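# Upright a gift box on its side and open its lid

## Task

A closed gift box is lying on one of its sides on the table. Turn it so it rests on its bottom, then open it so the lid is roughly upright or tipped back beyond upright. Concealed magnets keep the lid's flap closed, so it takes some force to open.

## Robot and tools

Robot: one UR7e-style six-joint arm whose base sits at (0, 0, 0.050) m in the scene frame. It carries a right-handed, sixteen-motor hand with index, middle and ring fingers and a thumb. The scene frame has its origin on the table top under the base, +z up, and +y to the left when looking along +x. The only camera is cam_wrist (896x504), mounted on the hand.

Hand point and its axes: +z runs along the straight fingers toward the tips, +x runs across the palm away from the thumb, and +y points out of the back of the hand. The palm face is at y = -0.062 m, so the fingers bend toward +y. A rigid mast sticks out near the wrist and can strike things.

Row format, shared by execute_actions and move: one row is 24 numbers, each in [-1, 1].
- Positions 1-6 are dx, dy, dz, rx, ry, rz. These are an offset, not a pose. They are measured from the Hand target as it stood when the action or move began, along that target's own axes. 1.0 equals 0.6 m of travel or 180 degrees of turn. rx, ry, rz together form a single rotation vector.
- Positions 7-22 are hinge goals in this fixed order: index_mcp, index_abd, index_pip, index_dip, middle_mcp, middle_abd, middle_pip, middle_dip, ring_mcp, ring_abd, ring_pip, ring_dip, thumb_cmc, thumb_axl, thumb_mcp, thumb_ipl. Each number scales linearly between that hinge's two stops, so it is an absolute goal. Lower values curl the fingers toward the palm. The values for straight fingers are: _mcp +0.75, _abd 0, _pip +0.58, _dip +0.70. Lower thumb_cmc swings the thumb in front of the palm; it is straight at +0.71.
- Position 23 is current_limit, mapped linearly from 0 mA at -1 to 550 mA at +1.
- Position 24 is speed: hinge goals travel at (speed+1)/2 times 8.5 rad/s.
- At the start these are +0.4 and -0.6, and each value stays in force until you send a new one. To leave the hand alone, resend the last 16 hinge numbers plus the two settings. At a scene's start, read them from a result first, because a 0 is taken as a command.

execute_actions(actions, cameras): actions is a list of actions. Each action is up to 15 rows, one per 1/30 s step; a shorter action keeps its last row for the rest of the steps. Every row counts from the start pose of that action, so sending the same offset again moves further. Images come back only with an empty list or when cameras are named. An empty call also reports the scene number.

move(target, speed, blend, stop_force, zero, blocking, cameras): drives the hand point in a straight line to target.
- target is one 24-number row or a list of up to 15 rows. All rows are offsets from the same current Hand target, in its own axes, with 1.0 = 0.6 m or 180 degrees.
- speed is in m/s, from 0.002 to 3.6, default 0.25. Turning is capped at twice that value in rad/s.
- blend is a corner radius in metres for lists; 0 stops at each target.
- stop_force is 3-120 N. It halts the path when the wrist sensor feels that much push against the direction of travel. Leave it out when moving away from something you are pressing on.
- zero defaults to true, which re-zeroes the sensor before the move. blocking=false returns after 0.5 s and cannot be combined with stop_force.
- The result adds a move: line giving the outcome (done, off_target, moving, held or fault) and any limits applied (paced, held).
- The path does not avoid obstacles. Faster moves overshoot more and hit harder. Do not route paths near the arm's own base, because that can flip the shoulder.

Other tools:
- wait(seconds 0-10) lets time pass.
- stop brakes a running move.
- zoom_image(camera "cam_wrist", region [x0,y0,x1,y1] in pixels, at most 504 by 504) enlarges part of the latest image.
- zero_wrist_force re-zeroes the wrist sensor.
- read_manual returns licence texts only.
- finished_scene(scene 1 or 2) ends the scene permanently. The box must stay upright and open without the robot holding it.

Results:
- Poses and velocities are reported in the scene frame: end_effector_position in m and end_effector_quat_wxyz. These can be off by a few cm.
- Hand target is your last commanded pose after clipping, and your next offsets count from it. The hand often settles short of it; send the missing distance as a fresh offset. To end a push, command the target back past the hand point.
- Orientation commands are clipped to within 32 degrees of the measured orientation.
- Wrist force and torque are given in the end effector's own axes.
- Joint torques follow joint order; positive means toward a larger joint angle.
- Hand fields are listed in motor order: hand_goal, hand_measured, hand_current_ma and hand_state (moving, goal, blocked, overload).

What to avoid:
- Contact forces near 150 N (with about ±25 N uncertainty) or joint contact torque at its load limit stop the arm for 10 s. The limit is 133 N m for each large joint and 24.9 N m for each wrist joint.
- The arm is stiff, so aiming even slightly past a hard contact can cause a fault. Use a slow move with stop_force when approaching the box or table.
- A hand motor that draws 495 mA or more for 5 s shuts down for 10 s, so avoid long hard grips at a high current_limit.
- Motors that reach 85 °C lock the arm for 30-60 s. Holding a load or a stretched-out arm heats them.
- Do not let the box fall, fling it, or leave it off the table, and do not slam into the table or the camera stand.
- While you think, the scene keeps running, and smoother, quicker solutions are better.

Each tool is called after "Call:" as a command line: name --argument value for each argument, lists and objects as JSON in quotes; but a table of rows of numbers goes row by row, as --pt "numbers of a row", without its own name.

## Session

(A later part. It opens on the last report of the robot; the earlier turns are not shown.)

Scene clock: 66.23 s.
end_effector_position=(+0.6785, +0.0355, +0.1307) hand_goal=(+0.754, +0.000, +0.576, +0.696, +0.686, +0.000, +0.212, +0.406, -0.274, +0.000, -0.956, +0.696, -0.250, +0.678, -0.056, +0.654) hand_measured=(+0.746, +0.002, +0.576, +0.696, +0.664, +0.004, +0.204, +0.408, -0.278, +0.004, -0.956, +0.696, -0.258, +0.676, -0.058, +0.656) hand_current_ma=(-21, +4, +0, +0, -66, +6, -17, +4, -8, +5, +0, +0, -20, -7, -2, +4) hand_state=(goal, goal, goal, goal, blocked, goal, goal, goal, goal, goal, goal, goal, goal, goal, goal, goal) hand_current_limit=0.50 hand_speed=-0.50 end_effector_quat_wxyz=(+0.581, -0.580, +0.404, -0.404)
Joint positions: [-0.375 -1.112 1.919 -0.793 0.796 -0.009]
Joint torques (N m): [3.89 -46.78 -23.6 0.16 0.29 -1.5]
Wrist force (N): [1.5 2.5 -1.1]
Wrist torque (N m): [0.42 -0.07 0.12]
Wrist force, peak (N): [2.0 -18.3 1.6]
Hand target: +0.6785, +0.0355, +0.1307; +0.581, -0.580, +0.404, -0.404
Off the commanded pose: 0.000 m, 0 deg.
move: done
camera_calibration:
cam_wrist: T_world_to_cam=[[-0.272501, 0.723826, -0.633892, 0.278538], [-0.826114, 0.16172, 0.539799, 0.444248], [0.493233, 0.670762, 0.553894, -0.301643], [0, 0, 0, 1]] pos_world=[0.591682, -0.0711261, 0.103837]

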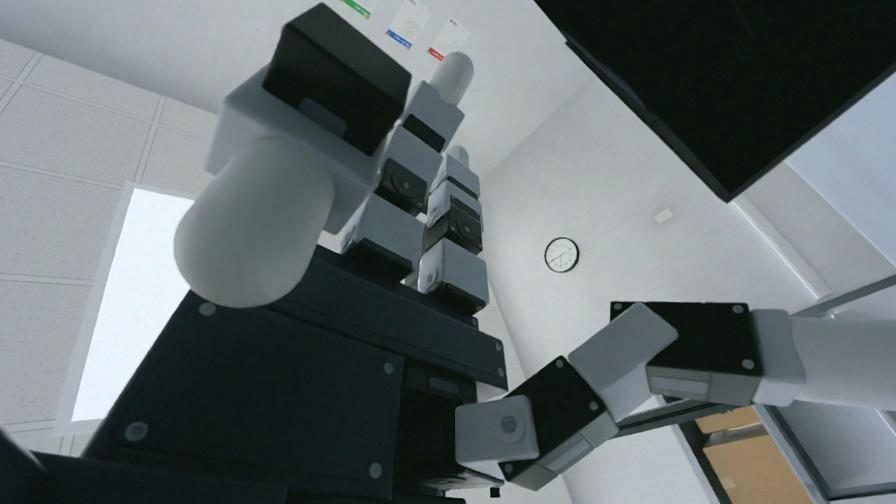

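Call:
move --pt "0 -0.12 0 0 0 0 0.754 0 0.576 0.696 0.754 0 0.576 0.696 0.754 0 0.576 0.696 0.714 0.678 0.226 0.168 0.5 -0.1" --pt "-0.1517 -0.3167 -0.1722 0 0 -0.8333 0.754 0 0.576 0.696 0.754 0 0.576 0.696 0.754 0 0.576 0.696 0.714 0.678 0.226 0.168 0.5 -0.1" --speed '[0.25,0.8]' --cameras '["cam_wrist"]'

Call:
zoom_image --camera "cam_wrist" --region '[460, 150, 760, 400]'

Scene clock: 73.67 s.
end_effector_position=(+0.5499, +0.0850, +0.3207) hand_goal=(+0.754, +0.000, +0.576, +0.696, +0.754, +0.000, +0.576, +0.696, +0.754, +0.000, +0.576, +0.696, +0.714, +0.678, +0.226, +0.168) hand_measured=(+0.760, +0.002, +0.576, +0.696, +0.760, +0.004, +0.576, +0.694, +0.760, +0.002, +0.576, +0.696, +0.720, +0.676, +0.224, +0.170) hand_current_ma=(+16, +4, +0, +0, +14, +5, -1, -4, +15, +4, -1, +0, +12, -5, -4, +4) hand_state=(goal, goal, goal, goal, goal, goal, goal, goal, goal, goal, goal, goal, goal, goal, goal, goal) hand_current_limit=0.50 hand_speed=-0.10 end_effector_quat_wxyz=(+0.240, +0.540, +0.456, +0.665)
Joint positions: [-0.182 -1.519 2.324 -0.794 0.988 -2.623]
Joint torques (N m): [-8.6 -28.65 -4.72 -0.08 -1.78 -1.85]
Wrist force (N): [1.1 -1.0 0.4]
Wrist torque (N m): [-0.01 -0.07 0.17]
Wrist force, peak (N): [1.6 3.5 -1.2]
Hand target: +0.5499, +0.0850, +0.3207; +0.240, +0.540, +0.456, +0.665
Off the commanded pose: 0.000 m, 0 deg.
move: done
camera_calibration:
cam_wrist: T_world_to_cam=[[0.339074, -0.926716, 0.161942, -0.123152], [-0.634889, -0.352443, -0.687532, 0.559561], [0.694222, 0.130309, -0.707867, -0.0365689], [0, 0, 0, 1]] pos_world=[0.422404, 0.0878518, 0.378773]

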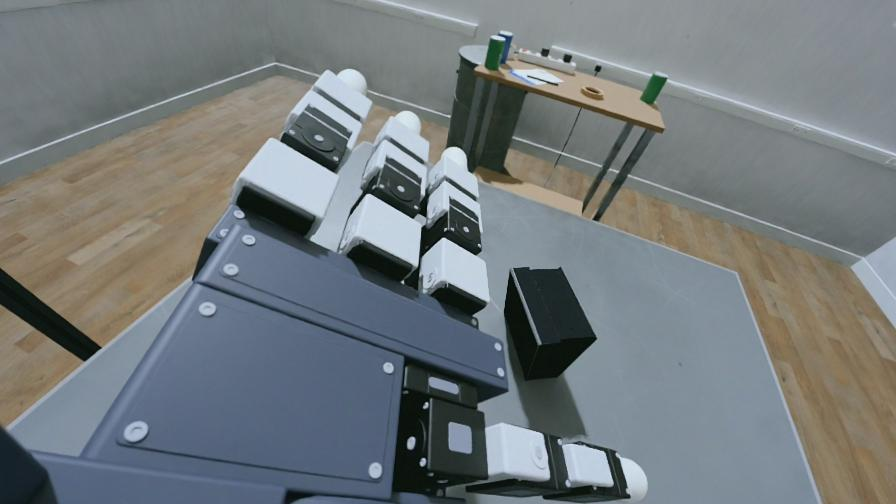

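Scaled by 1.680.

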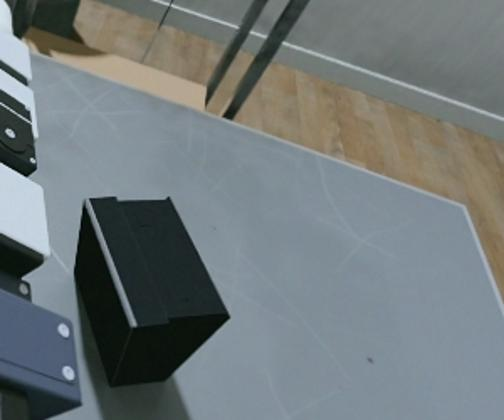

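Call:
move --target '[-0.2117,-0.1485,0.1467,0.0632,-0.0169,0.8314,0.754,0,0.576,0.696,0.685,0,0.212,0.406,-0.274,0,-0.956,0.696,-0.9,0.678,-0.056,0.654,0.5,-0.2]' --speed 0.7

Call:
move --target '[0,0.11,0,0,0,0,0.754,0,0.576,0.696,0.685,0,0.212,0.406,-0.274,0,-0.956,0.696,-0.9,0.678,-0.056,0.654,0.5,-0.2]' --speed 0.15 --cameras '["cam_wrist"]'

Call:
zoom_image --camera "cam_wrist" --region '[350, 0, 850, 300]'

Scene clock: 80.87 s.
end_effector_position=(+0.6552, +0.0542, +0.1801) hand_goal=(+0.754, +0.000, +0.576, +0.696, +0.686, +0.000, +0.212, +0.406, -0.274, +0.000, -0.956, +0.696, -0.900, +0.678, -0.056, +0.654) hand_measured=(+0.746, +0.002, +0.576, +0.696, +0.678, +0.004, +0.212, +0.408, -0.272, +0.002, -0.954, +0.696, -0.890, +0.676, -0.054, +0.652) hand_current_ma=(-21, +4, +0, +0, -18, +5, +1, +4, +4, +4, +2, +0, +23, -2, +2, -4) hand_state=(goal, goal, goal, goal, goal, goal, goal, goal, goal, goal, goal, goal, goal, goal, goal, goal) hand_current_limit=0.50 hand_speed=-0.20 end_effector_quat_wxyz=(+0.609, -0.609, +0.359, -0.359)
Joint positions: [-0.402 -1.201 1.89 -0.672 0.616 -0.011]
Joint torques (N m): [-8.57 -27.87 -5.7 -2.39 -1.49 1.54]
Wrist force (N): [1.3 2.3 -1.5]
Wrist torque (N m): [0.41 -0.05 0.12]
Wrist force, peak (N): [1.5 2.9 -1.0]
Hand target: +0.6552, +0.0542, +0.1800; +0.610, -0.609, +0.359, -0.359
Off the commanded pose: 0.000 m, 0 deg.
move: done

Scene clock: 82.03 s.
end_effector_position=(+0.6552, +0.0542, +0.1141) hand_goal=(+0.754, +0.000, +0.576, +0.696, +0.686, +0.000, +0.212, +0.406, -0.274, +0.000, -0.956, +0.696, -0.900, +0.678, -0.056, +0.654) hand_measured=(+0.746, +0.002, +0.576, +0.696, +0.678, +0.004, +0.212, +0.408, -0.272, +0.002, -0.954, +0.696, -0.892, +0.676, -0.054, +0.652) hand_current_ma=(-22, +4, +0, +0, -19, +5, +0, +4, +4, +4, +2, +0, +22, -2, +2, -4) hand_state=(goal, goal, goal, goal, goal, goal, goal, goal, goal, goal, goal, goal, goal, goal, goal, goal) hand_current_limit=0.50 hand_speed=-0.20 end_effector_quat_wxyz=(+0.610, -0.609, +0.359, -0.359)
Joint positions: [-0.403 -1.087 1.94 -0.836 0.616 -0.01]
Joint torques (N m): [5.69 -29.32 -3.56 -2.46 1.78 1.29]
Wrist force (N): [1.4 2.4 -1.4]
Wrist torque (N m): [0.42 -0.06 0.15]
Wrist force, peak (N): [1.3 3.6 -1.4]
Hand target: +0.6552, +0.0542, +0.1140; +0.610, -0.609, +0.359, -0.359
Off the commanded pose: 0.000 m, 0 deg.
move: done
camera_calibration:
cam_wrist: T_world_to_cam=[[-0.378905, 0.674565, -0.633555, 0.320547], [-0.840952, 0.034796, 0.539989, 0.447547], [0.386303, 0.737395, 0.554093, -0.227076], [0, 0, 0, 1]] pos_world=[0.585543, -0.0643578, 0.0872348]

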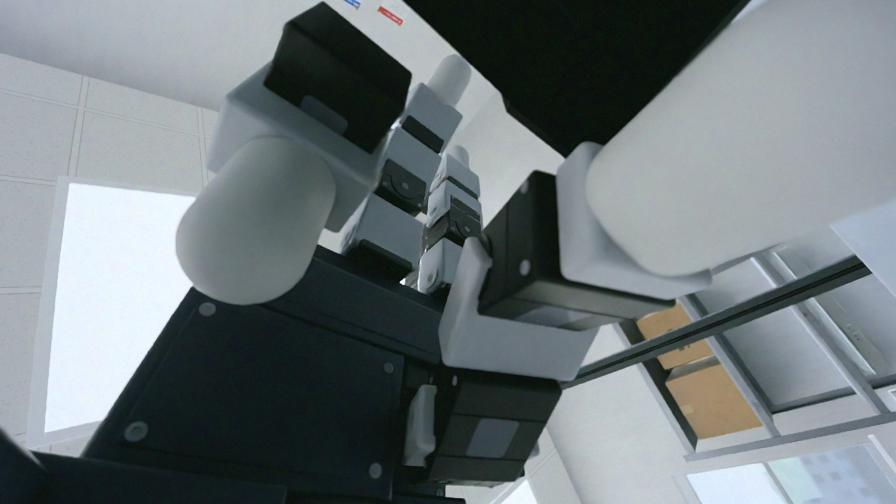

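Scaled by 1.008.

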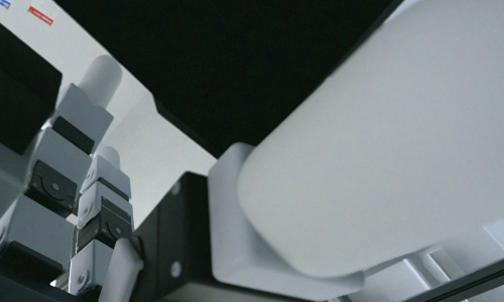

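Call:
move --target '[0,0.07,0,0,0,0,0.754,0,0.576,0.696,0.685,0,0.212,0.406,-0.274,0,-0.956,0.696,-0.9,0.678,-0.056,0.654,0.5,-0.2]' --speed 0.03 --stop_force 8

Call:
move --target '[0,0.0035,0,0,0,0,0.754,0,0.576,0.696,0.15,0,-0.1,0.406,-0.274,0,-0.956,0.696,-0.9,0.678,-0.55,0.654,0.75,-0.75]' --speed 0.02 --cameras '["cam_wrist"]'

Call:
zoom_image --camera "cam_wrist" --region '[350, 0, 850, 300]'

Scene clock: 84.13 s.
end_effector_position=(+0.6552, +0.0542, +0.0981) hand_goal=(+0.754, +0.000, +0.576, +0.696, +0.686, +0.000, +0.212, +0.406, -0.274, +0.000, -0.956, +0.696, -0.900, +0.678, -0.056, +0.654) hand_measured=(+0.744, +0.002, +0.576, +0.696, +0.678, +0.004, +0.212, +0.408, -0.280, +0.006, -0.970, +0.696, -0.892, +0.676, -0.054, +0.652) hand_current_ma=(-23, +4, +0, +0, -20, +5, +0, +4, -11, +10, -34, +0, +21, -2, +2, -4) hand_state=(goal, goal, goal, goal, goal, goal, goal, goal, goal, goal, goal, goal, goal, goal, goal, goal) hand_current_limit=0.50 hand_speed=-0.20 end_effector_quat_wxyz=(+0.610, -0.609, +0.359, -0.359)
Joint positions: [-0.404 -1.057 1.948 -0.874 0.615 -0.011]
Joint torques (N m): [-0.42 -46.6 -21.19 0.66 1.57 1.46]
Wrist force (N): [1.3 1.1 -1.5]
Wrist torque (N m): [0.37 -0.03 0.11]
Wrist force, peak (N): [1.3 -10.0 1.4]
Hand target: +0.6552, +0.0543, +0.0981; +0.610, -0.609, +0.359, -0.359 (not the last commanded pose)
Off the commanded pose: 0.026 m, 0 deg.
move: contact

Scene clock: 84.87 s.
end_effector_position=(+0.6553, +0.0542, +0.0962) hand_goal=(+0.754, +0.000, +0.576, +0.696, +0.150, +0.000, -0.100, +0.406, -0.274, +0.000, -0.956, +0.696, -0.900, +0.678, -0.550, +0.654) hand_measured=(+0.744, +0.002, +0.576, +0.696, +0.474, +0.002, -0.014, +0.416, -0.270, +0.010, -0.998, +0.696, -0.892, +0.674, -0.218, +0.664) hand_current_ma=(-23, +4, +0, +0, +481, +4, +321, +22, +7, +22, -133, +0, +21, -13, +481, +38) hand_state=(goal, goal, goal, goal, blocked, goal, blocked, goal, goal, goal, blocked, goal, goal, goal, blocked, goal) hand_current_limit=0.75 hand_speed=-0.75 end_effector_quat_wxyz=(+0.610, -0.609, +0.359, -0.359)
Joint positions: [-0.404 -1.053 1.948 -0.879 0.615 -0.011]
Joint torques (N m): [1.29 -14.21 6.76 1.12 0.61 0.65]
Wrist force (N): [-1.3 -28.4 -3.4]
Wrist torque (N m): [-0.43 -0.03 -1.41]
Wrist force, peak (N): [-1.3 -28.4 -3.4]
Hand target: +0.6552, +0.0543, +0.0960; +0.610, -0.609, +0.359, -0.359
Off the commanded pose: 0.000 m, 0 deg.
move: done
camera_calibration:
cam_wrist: T_world_to_cam=[[-0.378884, 0.674438, -0.633704, 0.309196], [-0.841004, 0.0348407, 0.539906, 0.457251], [0.386212, 0.737509, 0.554004, -0.217091], [0, 0, 0, 1]] pos_world=[0.585543, -0.0643579, 0.0693356]

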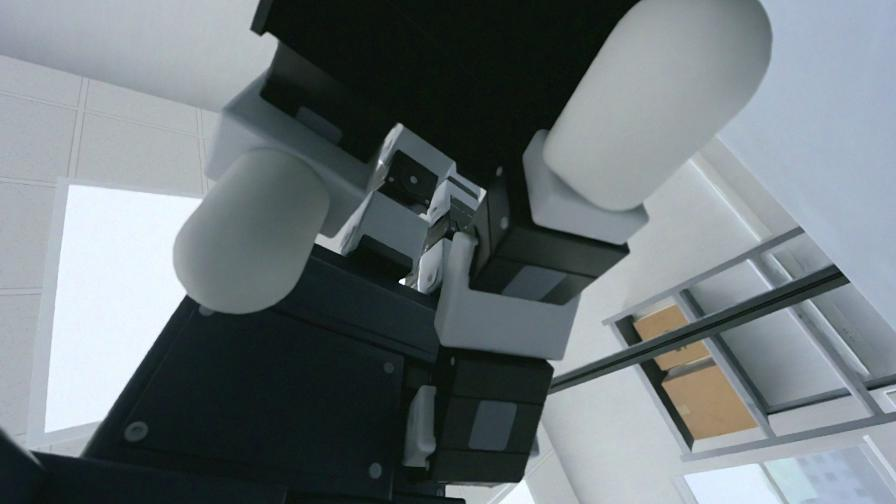

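Scaled by 1.008.

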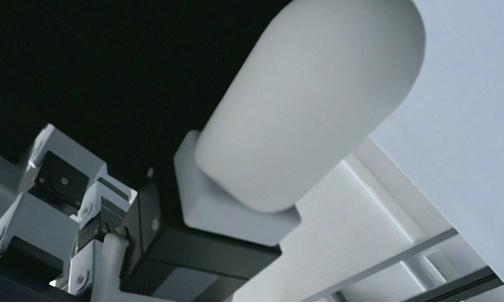

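Call:
move --target '[0,0,0,0,0,0,0.754,0,0.576,0.696,0.15,0.6,-0.1,0.406,-0.274,0,-0.956,0.696,-0.5,0.678,-0.55,0.654,0.78,-0.9]' --cameras '["cam_wrist"]'

Call:
zoom_image --camera "cam_wrist" --region '[250, 0, 750, 300]'

Scene clock: 87.67 s.
end_effector_position=(+0.6552, +0.0543, +0.0960) hand_goal=(+0.754, +0.000, +0.576, +0.696, +0.150, +0.600, -0.100, +0.406, -0.274, +0.000, -0.956, +0.696, -0.500, +0.678, -0.550, +0.654) hand_measured=(+0.744, +0.002, +0.576, +0.696, +0.352, +0.604, -0.074, +0.408, -0.306, +0.010, -0.998, +0.696, -0.498, +0.678, -0.542, +0.656) hand_current_ma=(-24, +4, +0, +0, +489, +7, +79, +5, -109, +18, -135, +0, +3, +0, +27, +6) hand_state=(goal, goal, goal, goal, blocked, goal, blocked, goal, blocked, goal, blocked, goal, goal, goal, goal, goal) hand_current_limit=0.78 hand_speed=-0.90 end_effector_quat_wxyz=(+0.610, -0.609, +0.359, -0.359)
Joint positions: [-0.404 -1.053 1.948 -0.879 0.615 -0.011]
Joint torques (N m): [-2.6 -36.13 -14.22 1.29 0.75 0.31]
Wrist force (N): [1.1 -16.8 1.7]
Wrist torque (N m): [-0.12 -0.13 -0.78]
Wrist force, peak (N): [-1.6 -33.5 -2.8]
Hand target: +0.6552, +0.0543, +0.0960; +0.610, -0.609, +0.359, -0.359
Off the commanded pose: 0.000 m, 0 deg.
move: done
camera_calibration:
cam_wrist: T_world_to_cam=[[-0.379066, 0.674472, -0.633558, 0.30913], [-0.840884, 0.0347448, 0.540099, 0.457186], [0.386295, 0.737482, 0.553982, -0.21699], [0, 0, 0, 1]] pos_world=[0.585443, -0.0643577, 0.0691348]

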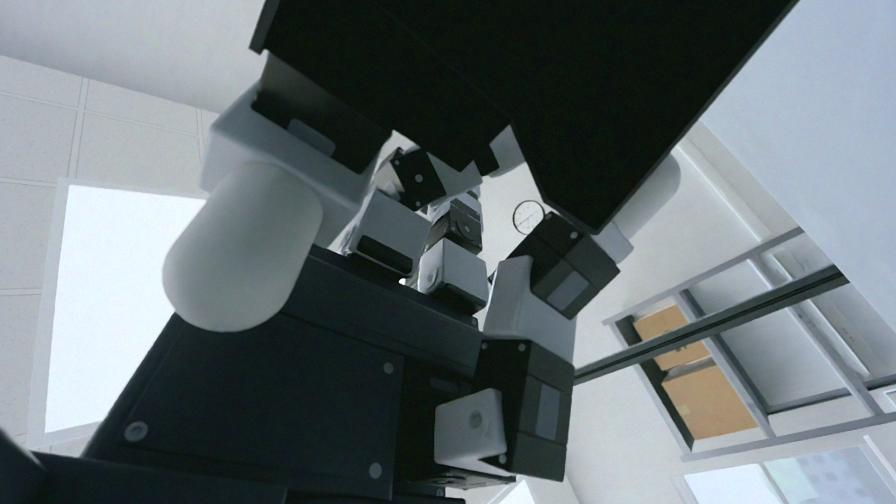

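Scaled by 1.008.

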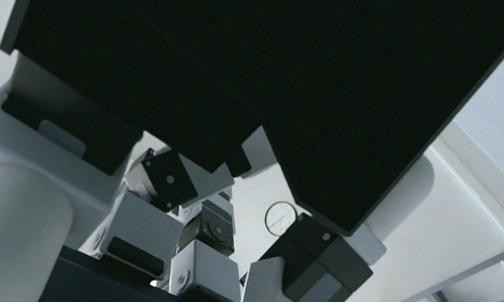

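Call:
move --pt "0 0 0 0 0 0 0.754 0 0.576 0.696 0.685 0.4 0.212 0.406 -0.274 0 -0.956 0.696 -0.5 0.678 -0.056 0.654 0.5 -0.6" --pt "0 -0.1 0 0 0 0 0.754 0 0.576 0.696 0.754 0 0.576 0.696 0.754 0 0.576 0.696 0.3 0.678 0.226 0.168 0.5 -0.4" --speed 0.06 --cameras '["cam_wrist"]'

Call:
zoom_image --camera "cam_wrist" --region '[396, 0, 896, 300]'

Scene clock: 93.20 s.
end_effector_position=(+0.6552, +0.0543, +0.1560) hand_goal=(+0.754, +0.000, +0.576, +0.696, +0.754, +0.000, +0.576, +0.696, +0.754, +0.000, +0.576, +0.696, +0.300, +0.678, +0.226, +0.168) hand_measured=(+0.746, +0.004, +0.576, +0.696, +0.732, +0.004, +0.568, +0.692, +0.732, +0.004, +0.568, +0.696, +0.282, +0.680, +0.224, +0.170) hand_current_ma=(-20, +6, +0, +0, -64, +5, -18, -6, -67, +5, -19, +0, -52, +4, -5, +5) hand_state=(goal, goal, goal, goal, blocked, goal, goal, goal, blocked, goal, goal, goal, goal, goal, goal, goal) hand_current_limit=0.50 hand_speed=-0.40 end_effector_quat_wxyz=(+0.610, -0.609, +0.359, -0.359)
Joint positions: [-0.403 -1.162 1.911 -0.732 0.616 -0.011]
Joint torques (N m): [0.18 -44.44 -22.94 0.65 -1.19 -1.54]
Wrist force (N): [1.4 2.5 -1.4]
Wrist torque (N m): [0.37 -0.08 0.14]
Wrist force, peak (N): [0.6 -20.2 0.5]
Hand target: +0.6552, +0.0542, +0.1560; +0.610, -0.609, +0.359, -0.359
Off the commanded pose: 0.000 m, 0 deg.
move: done
camera_calibration:
cam_wrist: T_world_to_cam=[[-0.379008, 0.67447, -0.633595, 0.347114], [-0.840909, 0.0347911, 0.540057, 0.424803], [0.386296, 0.737482, 0.553982, -0.25023], [0, 0, 0, 1]] pos_world=[0.585443, -0.0643578, 0.129135]

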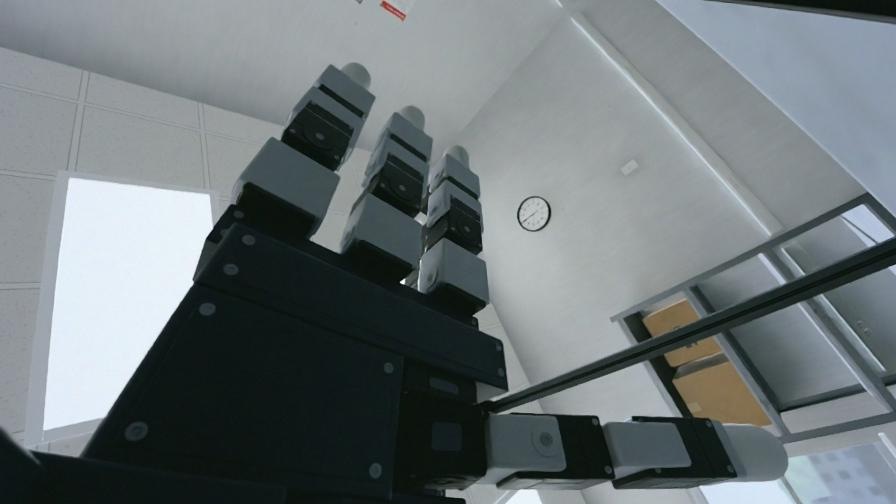

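Scaled by 1.008.

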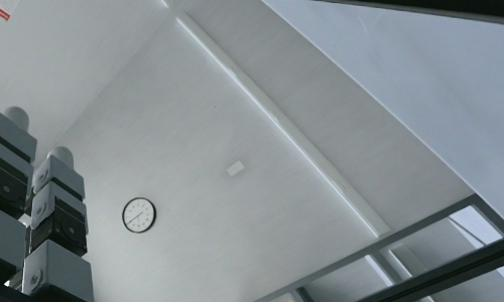

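Call:
move --target '[-0.13,-0.2745,-0.1285,-0.0632,0.0169,-0.8314,0.754,0,0.576,0.696,0.754,0,0.576,0.696,0.754,0,0.576,0.696,0.714,0.678,0.226,0.168,0.5,-0.2]' --speed 0.8 --cameras '["cam_wrist"]'

Call:
zoom_image --camera "cam_wrist" --region '[460, 200, 700, 400]'

Scene clock: 96.47 s.
end_effector_position=(+0.5499, +0.0850, +0.3207) hand_goal=(+0.754, +0.000, +0.576, +0.696, +0.754, +0.000, +0.576, +0.696, +0.754, +0.000, +0.576, +0.696, +0.714, +0.678, +0.226, +0.168) hand_measured=(+0.760, +0.004, +0.576, +0.696, +0.760, +0.004, +0.576, +0.694, +0.760, +0.002, +0.576, +0.696, +0.720, +0.680, +0.224, +0.170) hand_current_ma=(+16, +6, +0, +0, +14, +5, -1, -4, +15, +5, -1, +0, +12, +4, -5, +5) hand_state=(goal, goal, goal, goal, goal, goal, goal, goal, goal, goal, goal, goal, goal, goal, goal, goal) hand_current_limit=0.50 hand_speed=-0.20 end_effector_quat_wxyz=(+0.240, +0.540, +0.456, +0.665)
Joint positions: [-0.182 -1.519 2.324 -0.793 0.988 -2.623]
Joint torques (N m): [-8.66 -28.23 -4.94 -0.09 -1.56 -1.56]
Wrist force (N): [1.1 -0.9 0.6]
Wrist torque (N m): [-0.01 -0.07 0.18]
Wrist force, peak (N): [1.6 2.8 -1.3]
Hand target: +0.5499, +0.0850, +0.3207; +0.240, +0.540, +0.456, +0.665
Off the commanded pose: 0.000 m, 0 deg.
move: done
camera_calibration:
cam_wrist: T_world_to_cam=[[0.339099, -0.926724, 0.161846, -0.123142], [-0.635044, -0.35242, -0.687401, 0.559644], [0.694069, 0.130318, -0.708016, -0.0363779], [0, 0, 0, 1]] pos_world=[0.422404, 0.0878517, 0.378874]

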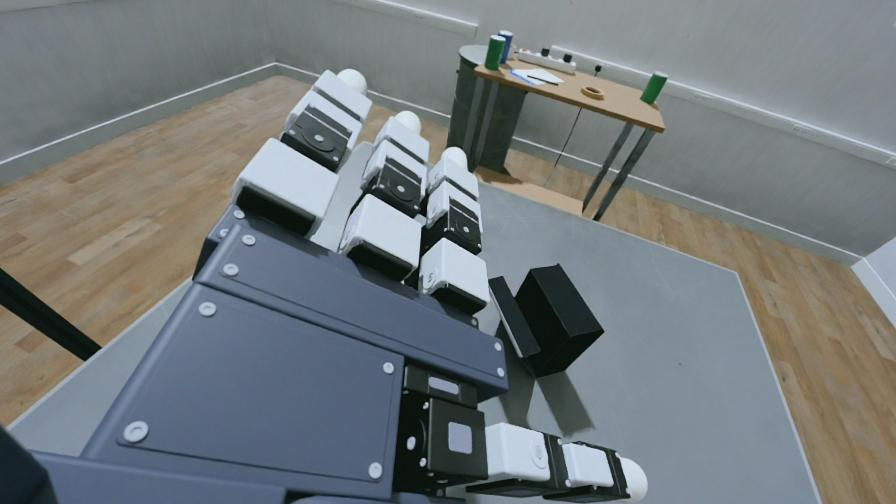

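Scaled by 2.100.

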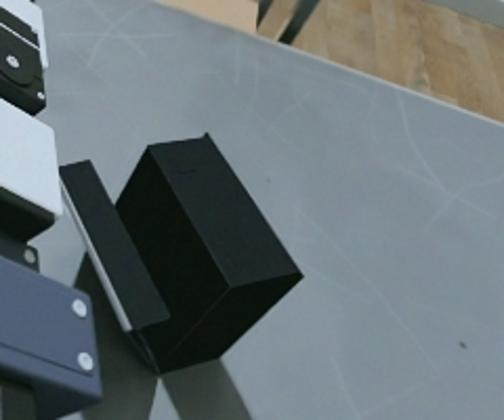

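Call:
move --target '[-0.225,-0.1408,0.2222,0.0814,0.0518,0.3032,0.178,0,0.139,0.696,0.754,0,0.576,0.696,0.754,0,0.576,0.696,-0.571,0.678,0.562,0.038,0.4,-0.2]' --speed 0.3 --cameras '["cam_wrist"]'

Scene clock: 110.87 s.
end_effector_position=(+0.7009, +0.0613, +0.1801) hand_goal=(+0.178, +0.000, +0.140, +0.696, +0.754, +0.000, +0.576, +0.696, +0.754, +0.000, +0.576, +0.696, -0.570, +0.678, +0.562, +0.038) hand_measured=(+0.182, +0.004, +0.144, +0.696, +0.758, +0.004, +0.576, +0.694, +0.758, +0.002, +0.576, +0.696, -0.556, +0.678, +0.562, +0.040) hand_current_ma=(+9, +6, +7, +0, +9, +5, -1, -4, +10, +5, -1, +0, +38, +0, -2, +5) hand_state=(goal, goal, goal, goal, goal, goal, goal, goal, goal, goal, goal, goal, goal, goal, goal, goal) hand_current_limit=0.40 hand_speed=-0.20 end_effector_quat_wxyz=(-0.195, +0.660, +0.254, +0.680)
Joint positions: [-0.261 -1.091 1.961 -0.853 0.618 -1.668]
Joint torques (N m): [-7.15 -28.97 -21.79 -2.43 -1.49 1.26]
Wrist force (N): [0.2 0.9 0.3]
Wrist torque (N m): [0.11 -0.05 0.15]
Wrist force, peak (N): [1.3 -1.6 0.6]
Hand target: +0.7009, +0.0613, +0.1801; -0.195, +0.660, +0.254, +0.680
Off the commanded pose: 0.000 m, 0 deg.
move: done
camera_calibration:
cam_wrist: T_world_to_cam=[[0.417984, -0.560623, -0.714837, -0.0933225], [-0.874184, -0.0341253, -0.484395, 0.662028], [0.247169, 0.827368, -0.504351, -0.00375196], [0, 0, 0, 1]] pos_world=[0.618669, -0.0266226, 0.25208]

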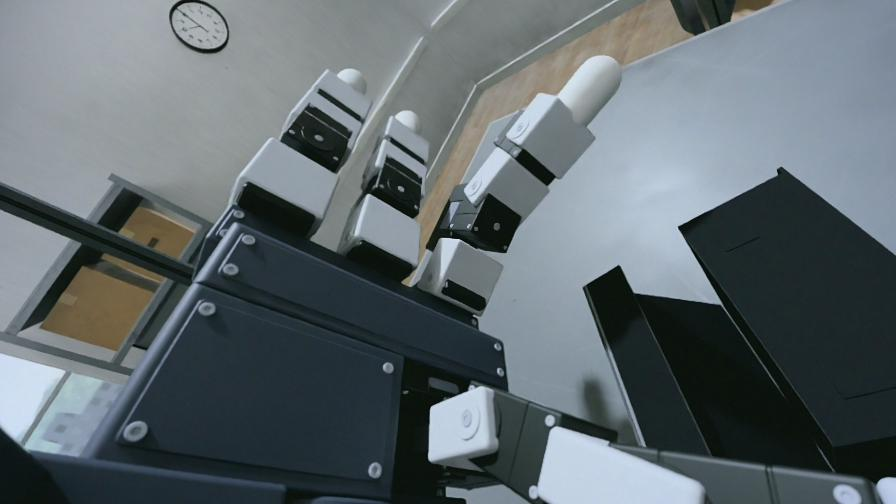

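Call:
move --target '[-0.1715,-0.015,0,0,0,0,0.178,0,0.139,0.696,0.754,0,0.576,0.696,0.754,0,0.576,0.696,-0.571,0.678,0.562,0.038,0.4,-0.2]' --speed 0.07 --stop_force 5 --cameras '["cam_wrist"]'

Scene clock: 114.20 s.
end_effector_position=(+0.7009, +0.0612, +0.0768) hand_goal=(+0.178, +0.000, +0.140, +0.696, +0.754, +0.000, +0.576, +0.696, +0.754, +0.000, +0.576, +0.696, -0.570, +0.678, +0.562, +0.038) hand_measured=(+0.182, +0.004, +0.144, +0.696, +0.758, +0.004, +0.576, +0.694, +0.758, +0.002, +0.576, +0.696, -0.562, +0.678, +0.562, +0.040) hand_current_ma=(+9, +6, +7, +0, +9, +5, -1, -4, +10, +5, -1, +0, +17, +0, -1, +4) hand_state=(goal, goal, goal, goal, goal, goal, goal, goal, goal, goal, goal, goal, goal, goal, goal, goal) hand_current_limit=0.40 hand_speed=-0.20 end_effector_quat_wxyz=(-0.195, +0.660, +0.254, +0.680)
Joint positions: [-0.262 -0.871 1.981 -1.093 0.617 -1.668]
Joint torques (N m): [3.91 -34.07 -17.96 -2.64 1.43 1.32]
Wrist force (N): [0.0 0.7 0.1]
Wrist torque (N m): [0.09 -0.02 0.13]
Wrist force, peak (N): [1.2 0.4 0.0]
Hand target: +0.7009, +0.0612, +0.0768; -0.195, +0.660, +0.254, +0.680
Off the commanded pose: 0.000 m, 0 deg.
move: done
camera_calibration:
cam_wrist: T_world_to_cam=[[0.417982, -0.560461, -0.714965, -0.167183], [-0.874184, -0.0340103, -0.484403, 0.612082], [0.247173, 0.827482, -0.504161, -0.0559032], [0, 0, 0, 1]] pos_world=[0.618769, -0.0266235, 0.14878]

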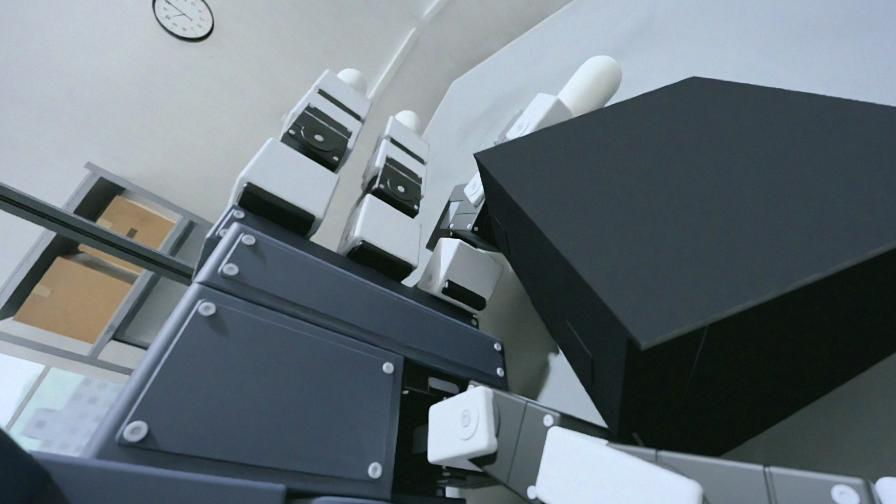

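Call:
move --target '[0,0,0,0,0,0,-0.205,0,0.139,0.696,0.754,0,0.576,0.696,0.754,0,0.576,0.696,-0.571,0.678,0.169,0.038,0.2,-0.8]' --cameras '["cam_wrist"]'

Scene clock: 115.50 s.
end_effector_position=(+0.7010, +0.0612, +0.0768) hand_goal=(-0.204, +0.000, +0.140, +0.696, +0.754, +0.000, +0.576, +0.696, +0.754, +0.000, +0.576, +0.696, -0.570, +0.678, +0.170, +0.038) hand_measured=(+0.062, +0.004, +0.188, +0.722, +0.758, +0.004, +0.576, +0.694, +0.758, +0.002, +0.576, +0.696, -0.562, +0.680, +0.244, +0.048) hand_current_ma=(+330, +6, +163, +79, +8, +5, -1, -4, +9, +5, -1, +0, +20, +4, +330, +32) hand_state=(blocked, goal, blocked, blocked, goal, goal, goal, goal, goal, goal, goal, goal, goal, goal, blocked, goal) hand_current_limit=0.20 hand_speed=-0.80 end_effector_quat_wxyz=(-0.195, +0.660, +0.254, +0.680)
Joint positions: [-0.262 -0.871 1.981 -1.093 0.617 -1.668]
Joint torques (N m): [3.96 -35.05 -17.8 -2.29 1.27 1.3]
Wrist force (N): [0.0 0.5 -0.1]
Wrist torque (N m): [0.08 -0.02 0.14]
Wrist force, peak (N): [-0.1 1.1 -0.1]
Hand target: +0.7009, +0.0612, +0.0768; -0.195, +0.660, +0.254, +0.680
Off the commanded pose: 0.000 m, 0 deg.
move: done
camera_calibration:
cam_wrist: T_world_to_cam=[[0.417982, -0.560461, -0.714965, -0.167183], [-0.874184, -0.0340103, -0.484403, 0.612082], [0.247173, 0.827482, -0.504161, -0.0559032], [0, 0, 0, 1]] pos_world=[0.618769, -0.0266235, 0.14878]

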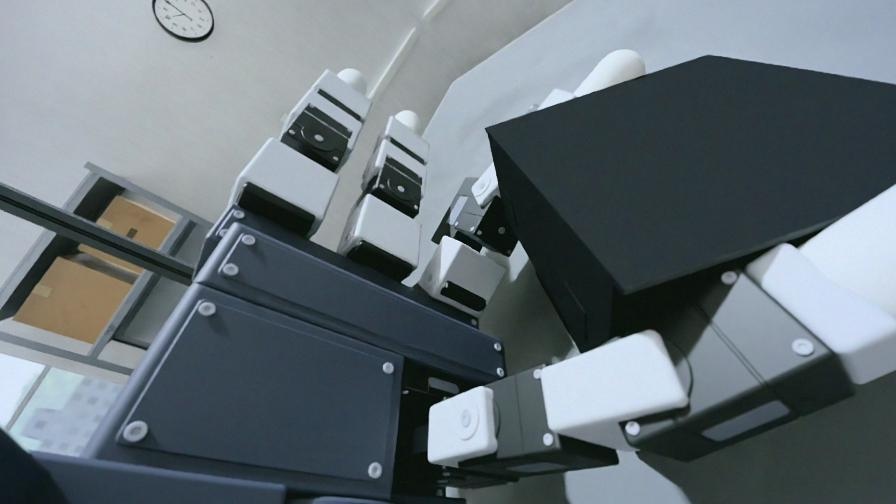

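Call:
move --pt "0.0282 0.0398 0 0 0 0.0833 -0.205 0 0.139 0.696 0.754 0 0.576 0.696 0.754 0 0.576 0.696 -0.571 0.678 0.169 0.038 0.2 -0.8" --pt "0.0403 0.0838 0 0 0 0.1667 -0.205 0 0.139 0.696 0.754 0 0.576 0.696 0.754 0 0.576 0.696 -0.571 0.678 0.169 0.038 0.2 -0.8" --pt "0.0407 0.1295 0 0 0 0.25 -0.205 0 0.139 0.696 0.754 0 0.576 0.696 0.754 0 0.576 0.696 -0.571 0.678 0.169 0.038 0.2 -0.8" --pt "0.0292 0.1737 0 0 0 0.3333 -0.205 0 0.139 0.696 0.754 0 0.576 0.696 0.754 0 0.576 0.696 -0.571 0.678 0.169 0.038 0.2 -0.8" --pt "0.0067 0.2133 0 0 0 0.4167 -0.205 0 0.139 0.696 0.754 0 0.576 0.696 0.754 0 0.576 0.696 -0.571 0.678 0.169 0.038 0.2 -0.8" --pt "-0.0253 0.2458 0 0 0 0.5 -0.205 0 0.139 0.696 0.754 0 0.576 0.696 0.754 0 0.576 0.696 -0.571 0.678 0.169 0.038 0.2 -0.8" --speed 0.12 --blend 0.01 --cameras '["cam_wrist"]'

Scene clock: 124.53 s.
end_effector_position=(+0.7903, -0.0571, +0.0747) hand_goal=(-0.204, +0.000, +0.140, +0.696, +0.754, +0.000, +0.576, +0.696, +0.754, +0.000, +0.576, +0.696, -0.570, +0.678, +0.170, +0.038) hand_measured=(+0.176, +0.006, +0.142, +0.700, +0.746, +0.004, +0.576, +0.694, +0.746, +0.002, +0.576, +0.696, -0.632, +0.684, +0.228, +0.050) hand_current_ma=(+330, +11, +3, +6, -18, +5, -1, -4, -20, +5, -1, +0, -220, +14, +273, +46) hand_state=(blocked, goal, goal, goal, goal, goal, goal, goal, goal, goal, goal, goal, blocked, goal, blocked, goal) hand_current_limit=0.20 hand_speed=-0.80 end_effector_quat_wxyz=(+0.618, -0.646, +0.287, -0.343)
Joint positions: [-0.485 -0.703 1.339 -0.61 0.394 -0.107]
Joint torques (N m): [-7.28 -42.05 -21.43 -1.51 -1.61 0.99]
Wrist force (N): [3.6 -7.1 0.1]
Wrist torque (N m): [-0.39 -0.18 0.28]
Wrist force, peak (N): [5.3 -14.5 1.7]
Hand target: +0.7903, -0.0571, +0.0747; +0.619, -0.646, +0.287, -0.343
Off the commanded pose: 0.000 m, 0 deg.
move: done
camera_calibration:
cam_wrist: T_world_to_cam=[[-0.434081, 0.567884, -0.699343, 0.46422], [-0.865062, -0.0460537, 0.499546, 0.603751], [0.251477, 0.821819, 0.511246, -0.0607403], [0, 0, 0, 1]] pos_world=[0.739066, -0.185901, 0.0541008]

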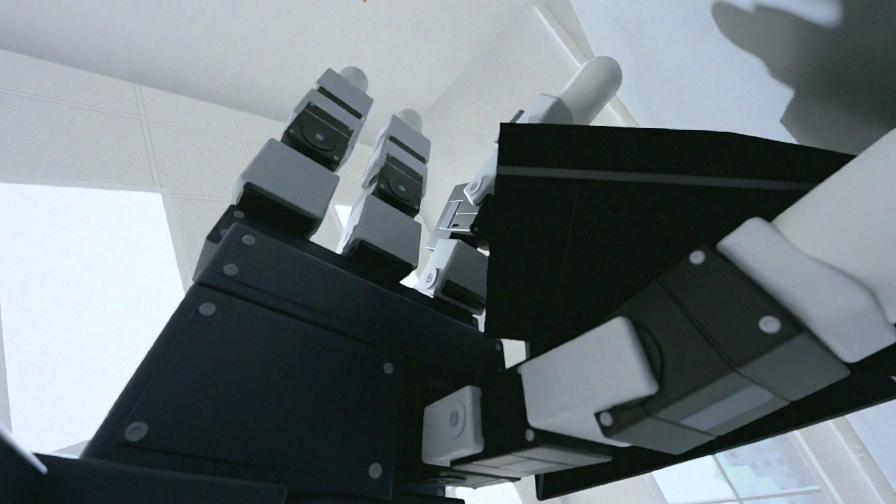

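Call:
zoom_image --camera "cam_wrist" --region '[400, 40, 896, 504]'

Scaled by 1.016.

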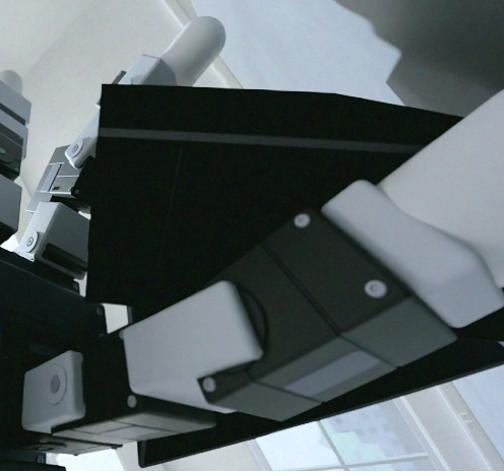

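Call:
move --target '[0.032,0.010,0,0,0,0.0333,-0.205,0,0.139,0.696,0.754,0,0.576,0.696,0.754,0,0.576,0.696,-0.571,0.678,0.169,0.038,-0.3,-0.8]' --speed 0.03 --stop_force 12 --cameras '["cam_wrist"]'

Scene clock: 140.83 s.
end_effector_position=(+0.8021, -0.0728, +0.0704) hand_goal=(-0.204, +0.000, +0.140, +0.696, +0.754, +0.000, +0.576, +0.696, +0.754, +0.000, +0.576, +0.696, -0.570, +0.678, +0.170, +0.038) hand_measured=(+0.184, +0.004, +0.142, +0.700, +0.746, +0.004, +0.576, +0.694, +0.746, +0.002, +0.576, +0.696, -0.572, +0.684, +0.230, +0.056) hand_current_ma=(+192, +8, +3, +6, -18, +5, -1, -4, -20, +5, -1, +0, -5, +14, +192, +71) hand_state=(blocked, goal, goal, goal, goal, goal, goal, goal, goal, goal, goal, goal, goal, goal, blocked, goal) hand_current_limit=-0.30 hand_speed=-0.80 end_effector_quat_wxyz=(+0.636, -0.630, +0.320, -0.310)
Joint positions: [-0.502 -0.645 1.241 -0.57 0.377 -0.003]
Joint torques (N m): [-7.83 -50.49 -25.02 0.97 -1.5 1.42]
Wrist force (N): [1.5 2.5 -1.2]
Wrist torque (N m): [0.33 -0.04 0.13]
Wrist force, peak (N): [3.6 -7.7 0.0]
Hand target: +0.8021, -0.0728, +0.0704; +0.636, -0.630, +0.320, -0.310
Off the commanded pose: 0.000 m, 0 deg.
move: done
camera_calibration:
cam_wrist: T_world_to_cam=[[-0.475857, 0.623147, -0.620684, 0.507193], [-0.831954, -0.0899713, 0.547502, 0.582242], [0.28533, 0.776913, 0.561243, -0.0825661], [0, 0, 0, 1]] pos_world=[0.749308, -0.199524, 0.0423671]

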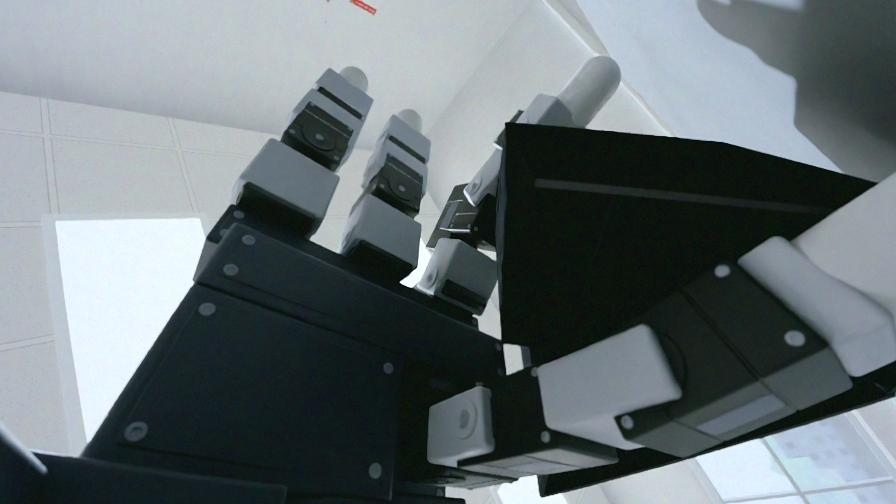

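Call:
move --pt "-0.1 -0.06 0 0 0 -0.15 -0.205 0 0.139 0.696 0.754 0 0.576 0.696 0.754 0 0.576 0.696 -0.571 0.678 0.169 0.038 -0.3 -0.8" --pt "-0.1973 -0.0377 0 0 0 -0.3056 -0.205 0 0.139 0.696 0.754 0 0.576 0.696 0.754 0 0.576 0.696 -0.571 0.678 0.169 0.038 -0.3 -0.8" --speed 0.15 --blend 0.02 --cameras '["cam_wrist"]'

Scene clock: 151.90 s.
end_effector_position=(+0.7310, +0.0214, +0.0950) hand_goal=(-0.204, +0.000, +0.140, +0.696, +0.754, +0.000, +0.576, +0.696, +0.754, +0.000, +0.576, +0.696, -0.570, +0.678, +0.170, +0.038) hand_measured=(+0.178, +0.004, +0.142, +0.700, +0.746, +0.004, +0.576, +0.694, +0.746, +0.002, +0.576, +0.696, -0.564, +0.680, +0.230, +0.058) hand_current_ma=(+192, +7, +3, +6, -18, +5, -1, -4, -20, +4, -1, +0, +12, +5, +192, +82) hand_state=(blocked, goal, goal, goal, goal, goal, goal, goal, goal, goal, goal, goal, goal, goal, blocked, blocked) hand_current_limit=-0.30 hand_speed=-0.80 end_effector_quat_wxyz=(-0.421, +0.707, +0.007, +0.568)
Joint positions: [-0.354 -0.94 1.805 -0.846 0.525 -0.955]
Joint torques (N m): [5.73 -53.23 -2.93 -2.42 1.7 -1.21]
Wrist force (N): [-0.3 2.3 -0.2]
Wrist torque (N m): [0.25 -0.03 0.27]
Wrist force, peak (N): [1.7 2.7 -1.2]
Hand target: +0.7310, +0.0214, +0.0950; -0.421, +0.707, +0.007, +0.568
Off the commanded pose: 0.000 m, 0 deg.
move: done
camera_calibration:
cam_wrist: T_world_to_cam=[[0.0318981, -0.0492111, -0.998279, 0.109022], [-0.991848, 0.121725, -0.0376932, 0.68613], [0.123371, 0.991343, -0.0449271, 0.0222129], [0, 0, 0, 1]] pos_world=[0.674318, -0.100175, 0.135695]

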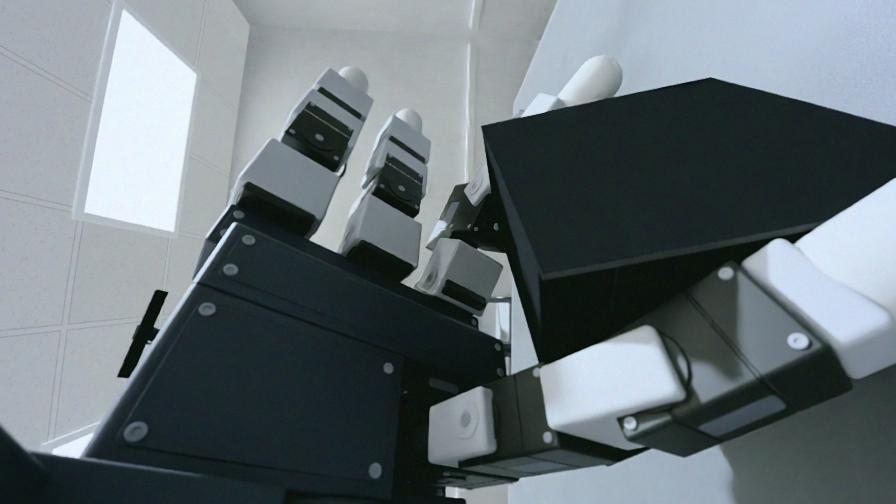

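Call:
move --target '[0.016,-0.012,0,0,0,0.1056,-0.205,0,0.139,0.696,0.754,0,0.576,0.696,0.754,0,0.576,0.696,-0.571,0.678,0.169,0.038,-0.3,-0.8]' --speed 0.15

Call:
move --target '[-0.021,0.030,0,0,0,0,-0.205,0,0.139,0.696,0.754,0,0.576,0.696,0.754,0,0.576,0.696,-0.571,0.678,0.169,0.038,-0.3,-0.8]' --speed 0.02 --stop_force 3 --cameras '["cam_wrist"]'

Scene clock: 154.90 s.
end_effector_position=(+0.7309, +0.0216, +0.1070) hand_goal=(-0.204, +0.000, +0.140, +0.696, +0.754, +0.000, +0.576, +0.696, +0.754, +0.000, +0.576, +0.696, -0.570, +0.678, +0.170, +0.038) hand_measured=(+0.178, +0.004, +0.142, +0.700, +0.746, +0.004, +0.576, +0.694, +0.746, +0.002, +0.576, +0.696, -0.564, +0.680, +0.230, +0.058) hand_current_ma=(+192, +7, +3, +6, -18, +5, -1, -4, -20, +4, -1, +0, +13, +5, +192, +82) hand_state=(blocked, goal, goal, goal, goal, goal, goal, goal, goal, goal, goal, goal, goal, goal, blocked, blocked) hand_current_limit=-0.30 hand_speed=-0.80 end_effector_quat_wxyz=(-0.509, +0.699, -0.110, +0.491)
Joint positions: [-0.377 -0.955 1.736 -0.761 0.502 -0.625]
Joint torques (N m): [-8.05 -36.13 -23.13 -2.43 -1.67 1.28]
Wrist force (N): [0.3 2.4 -0.8]
Wrist torque (N m): [0.25 -0.04 0.17]
Wrist force, peak (N): [0.4 2.6 -1.0]
Hand target: +0.7309, +0.0216, +0.1070; -0.509, +0.699, -0.110, +0.491
Off the commanded pose: 0.000 m, 0 deg.
move: done

Scene clock: 157.03 s.
end_effector_position=(+0.7309, +0.0215, +0.0850) hand_goal=(-0.204, +0.000, +0.140, +0.696, +0.754, +0.000, +0.576, +0.696, +0.754, +0.000, +0.576, +0.696, -0.570, +0.678, +0.170, +0.038) hand_measured=(+0.178, +0.004, +0.142, +0.700, +0.746, +0.004, +0.576, +0.694, +0.746, +0.002, +0.576, +0.696, -0.584, +0.678, +0.230, +0.058) hand_current_ma=(+193, +7, +3, +6, -18, +5, -1, -4, -20, +4, -1, +0, -37, +1, +192, +82) hand_state=(blocked, goal, goal, goal, goal, goal, goal, goal, goal, goal, goal, goal, goal, goal, blocked, blocked) hand_current_limit=-0.30 hand_speed=-0.80 end_effector_quat_wxyz=(-0.509, +0.699, -0.110, +0.491)
Joint positions: [-0.377 -0.918 1.744 -0.807 0.502 -0.625]
Joint torques (N m): [-8.79 -36.68 -3.28 -2.22 -1.43 1.33]
Wrist force (N): [1.5 0.1 -0.5]
Wrist torque (N m): [0.12 -0.10 0.16]
Wrist force, peak (N): [0.2 2.7 -0.7]
Hand target: +0.7309, +0.0215, +0.0850; -0.509, +0.699, -0.110, +0.491
Off the commanded pose: 0.000 m, 0 deg.
move: done
camera_calibration:
cam_wrist: T_world_to_cam=[[-0.165746, 0.212572, -0.962986, 0.234921], [-0.976449, 0.101381, 0.190443, 0.655422], [0.138111, 0.971872, 0.190762, -0.00879957], [0, 0, 0, 1]] pos_world=[0.680139, -0.107833, 0.103084]

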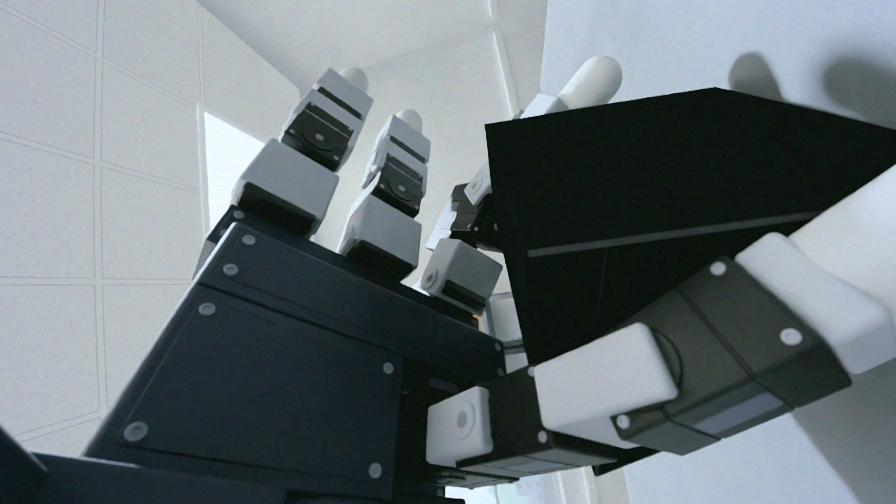

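Call:
move --target '[0,0,0,0,0,0,0.4,0,0.139,0.696,0.754,0,0.576,0.696,0.754,0,0.576,0.696,-0.571,0.678,0.5,0.038,0.2,-0.9]'

Call:
move --target '[0,-0.23,0,0,0,0,0.4,0,0.139,0.696,0.754,0,0.576,0.696,0.754,0,0.576,0.696,-0.571,0.678,0.5,0.038,0.2,-0.9]' --speed 0.06 --cameras '["cam_wrist"]'

Scene clock: 160.03 s.
end_effector_position=(+0.7309, +0.0215, +0.0850) hand_goal=(+0.400, +0.000, +0.140, +0.696, +0.754, +0.000, +0.576, +0.696, +0.754, +0.000, +0.576, +0.696, -0.570, +0.678, +0.500, +0.038) hand_measured=(+0.382, +0.004, +0.142, +0.700, +0.746, +0.004, +0.576, +0.694, +0.746, +0.002, +0.576, +0.696, -0.568, +0.678, +0.496, +0.040) hand_current_ma=(-54, +7, +3, +6, -18, +5, -1, -4, -20, +4, -1, +0, +5, +1, -12, +4) hand_state=(goal, goal, goal, goal, goal, goal, goal, goal, goal, goal, goal, goal, goal, goal, goal, goal) hand_current_limit=0.20 hand_speed=-0.90 end_effector_quat_wxyz=(-0.509, +0.699, -0.110, +0.491)
Joint positions: [-0.377 -0.918 1.744 -0.807 0.502 -0.625]
Joint torques (N m): [-7.08 -43.58 -7.02 -1.91 -1.41 0.98]
Wrist force (N): [0.7 2.1 -0.7]
Wrist torque (N m): [0.26 -0.04 0.17]
Wrist force, peak (N): [0.6 2.3 -0.7]
Hand target: +0.7309, +0.0215, +0.0850; -0.509, +0.699, -0.110, +0.491
Off the commanded pose: 0.000 m, 0 deg.
move: done

Scene clock: 162.83 s.
end_effector_position=(+0.6832, +0.0847, +0.1978) hand_goal=(+0.400, +0.000, +0.140, +0.696, +0.754, +0.000, +0.576, +0.696, +0.754, +0.000, +0.576, +0.696, -0.570, +0.678, +0.500, +0.038) hand_measured=(+0.382, +0.004, +0.142, +0.700, +0.746, +0.004, +0.576, +0.694, +0.746, +0.002, +0.576, +0.696, -0.568, +0.678, +0.496, +0.040) hand_current_ma=(-53, +7, +3, +6, -18, +5, -1, -4, -20, +4, -1, +0, +5, +1, -12, +4) hand_state=(goal, goal, goal, goal, goal, goal, goal, goal, goal, goal, goal, goal, goal, goal, goal, goal) hand_current_limit=0.20 hand_speed=-0.90 end_effector_quat_wxyz=(-0.509, +0.698, -0.110, +0.491)
Joint positions: [-0.293 -1.202 1.841 -0.622 0.586 -0.622]
Joint torques (N m): [5.65 -45.48 -7.14 0.38 1.76 -1.82]
Wrist force (N): [0.5 1.8 -0.9]
Wrist torque (N m): [0.24 -0.01 0.11]
Wrist force, peak (N): [0.3 2.7 -0.8]
Hand target: +0.6832, +0.0848, +0.1980; -0.509, +0.699, -0.110, +0.491
Off the commanded pose: 0.000 m, 0 deg.
move: done
camera_calibration:
cam_wrist: T_world_to_cam=[[-0.165746, 0.212572, -0.962986, 0.322205], [-0.976449, 0.101381, 0.190443, 0.580956], [0.138111, 0.971872, 0.190762, -0.0851519], [0, 0, 0, 1]] pos_world=[0.632439, -0.0446327, 0.215884]

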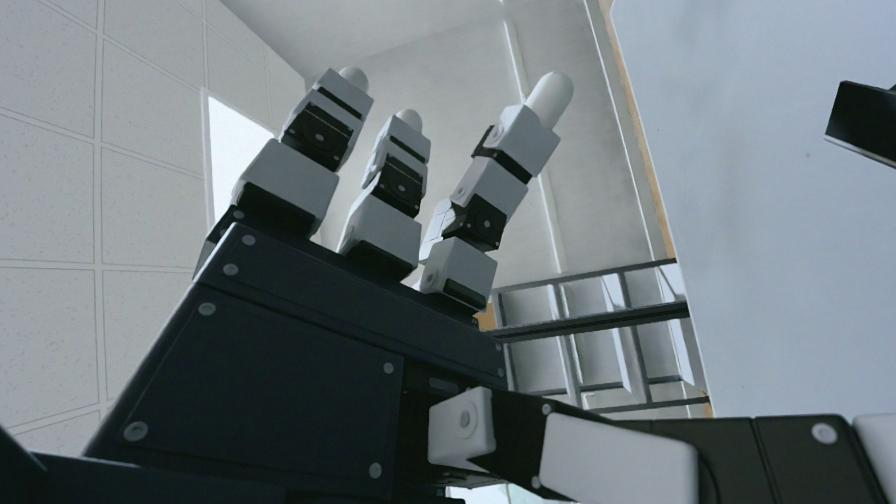

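Call:
move --target '[0.0147,-0.0142,0.041,0,0,-0.3333,0.4,0,0.139,0.696,0.754,0,0.576,0.696,0.754,0,0.576,0.696,-0.571,0.678,0.5,0.038,0.2,-0.5]' --speed 0.4 --cameras '["cam_wrist"]'

Scene clock: 165.50 s.
end_effector_position=(+0.7042, +0.0977, +0.2100) hand_goal=(+0.400, +0.000, +0.140, +0.696, +0.754, +0.000, +0.576, +0.696, +0.754, +0.000, +0.576, +0.696, -0.570, +0.678, +0.500, +0.038) hand_measured=(+0.398, +0.004, +0.142, +0.700, +0.752, +0.004, +0.576, +0.694, +0.752, +0.002, +0.576, +0.696, -0.564, +0.678, +0.498, +0.040) hand_current_ma=(-4, +7, +3, +6, -3, +5, -1, -4, -3, +4, -1, +0, +15, +1, -5, +4) hand_state=(goal, goal, goal, goal, goal, goal, goal, goal, goal, goal, goal, goal, goal, goal, goal, goal) hand_current_limit=0.20 hand_speed=-0.50 end_effector_quat_wxyz=(-0.195, +0.660, +0.254, +0.680)
Joint positions: [-0.18 -1.139 1.93 -0.777 0.699 -1.665]
Joint torques (N m): [6.12 -28.52 -23.42 0.04 1.64 -1.84]
Wrist force (N): [0.2 0.7 0.2]
Wrist torque (N m): [0.13 -0.05 0.25]
Wrist force, peak (N): [0.9 2.0 -0.9]
Hand target: +0.7042, +0.0977, +0.2100; -0.195, +0.660, +0.254, +0.680
Off the commanded pose: 0.000 m, 0 deg.
move: done
camera_calibration:
cam_wrist: T_world_to_cam=[[0.417941, -0.560221, -0.715177, -0.0529181], [-0.874234, -0.0339244, -0.484318, 0.680685], [0.247063, 0.827648, -0.503942, -0.0197296], [0, 0, 0, 1]] pos_world=[0.622069, 0.00977525, 0.28188]

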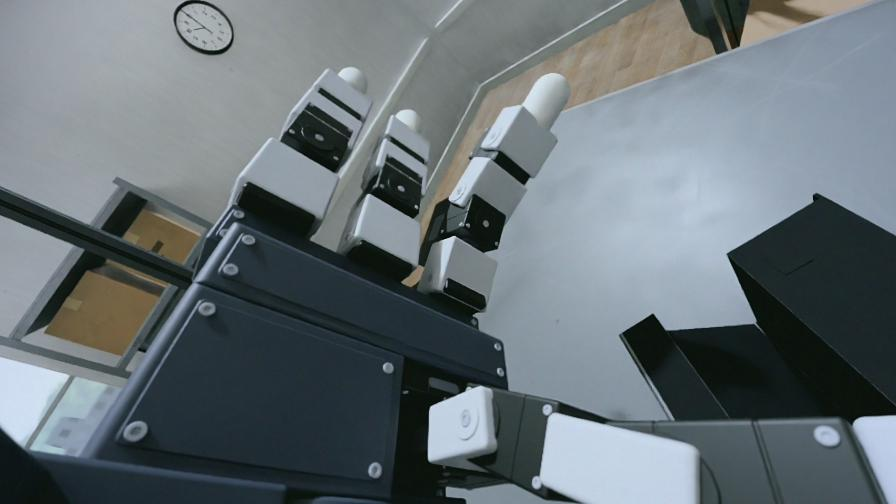

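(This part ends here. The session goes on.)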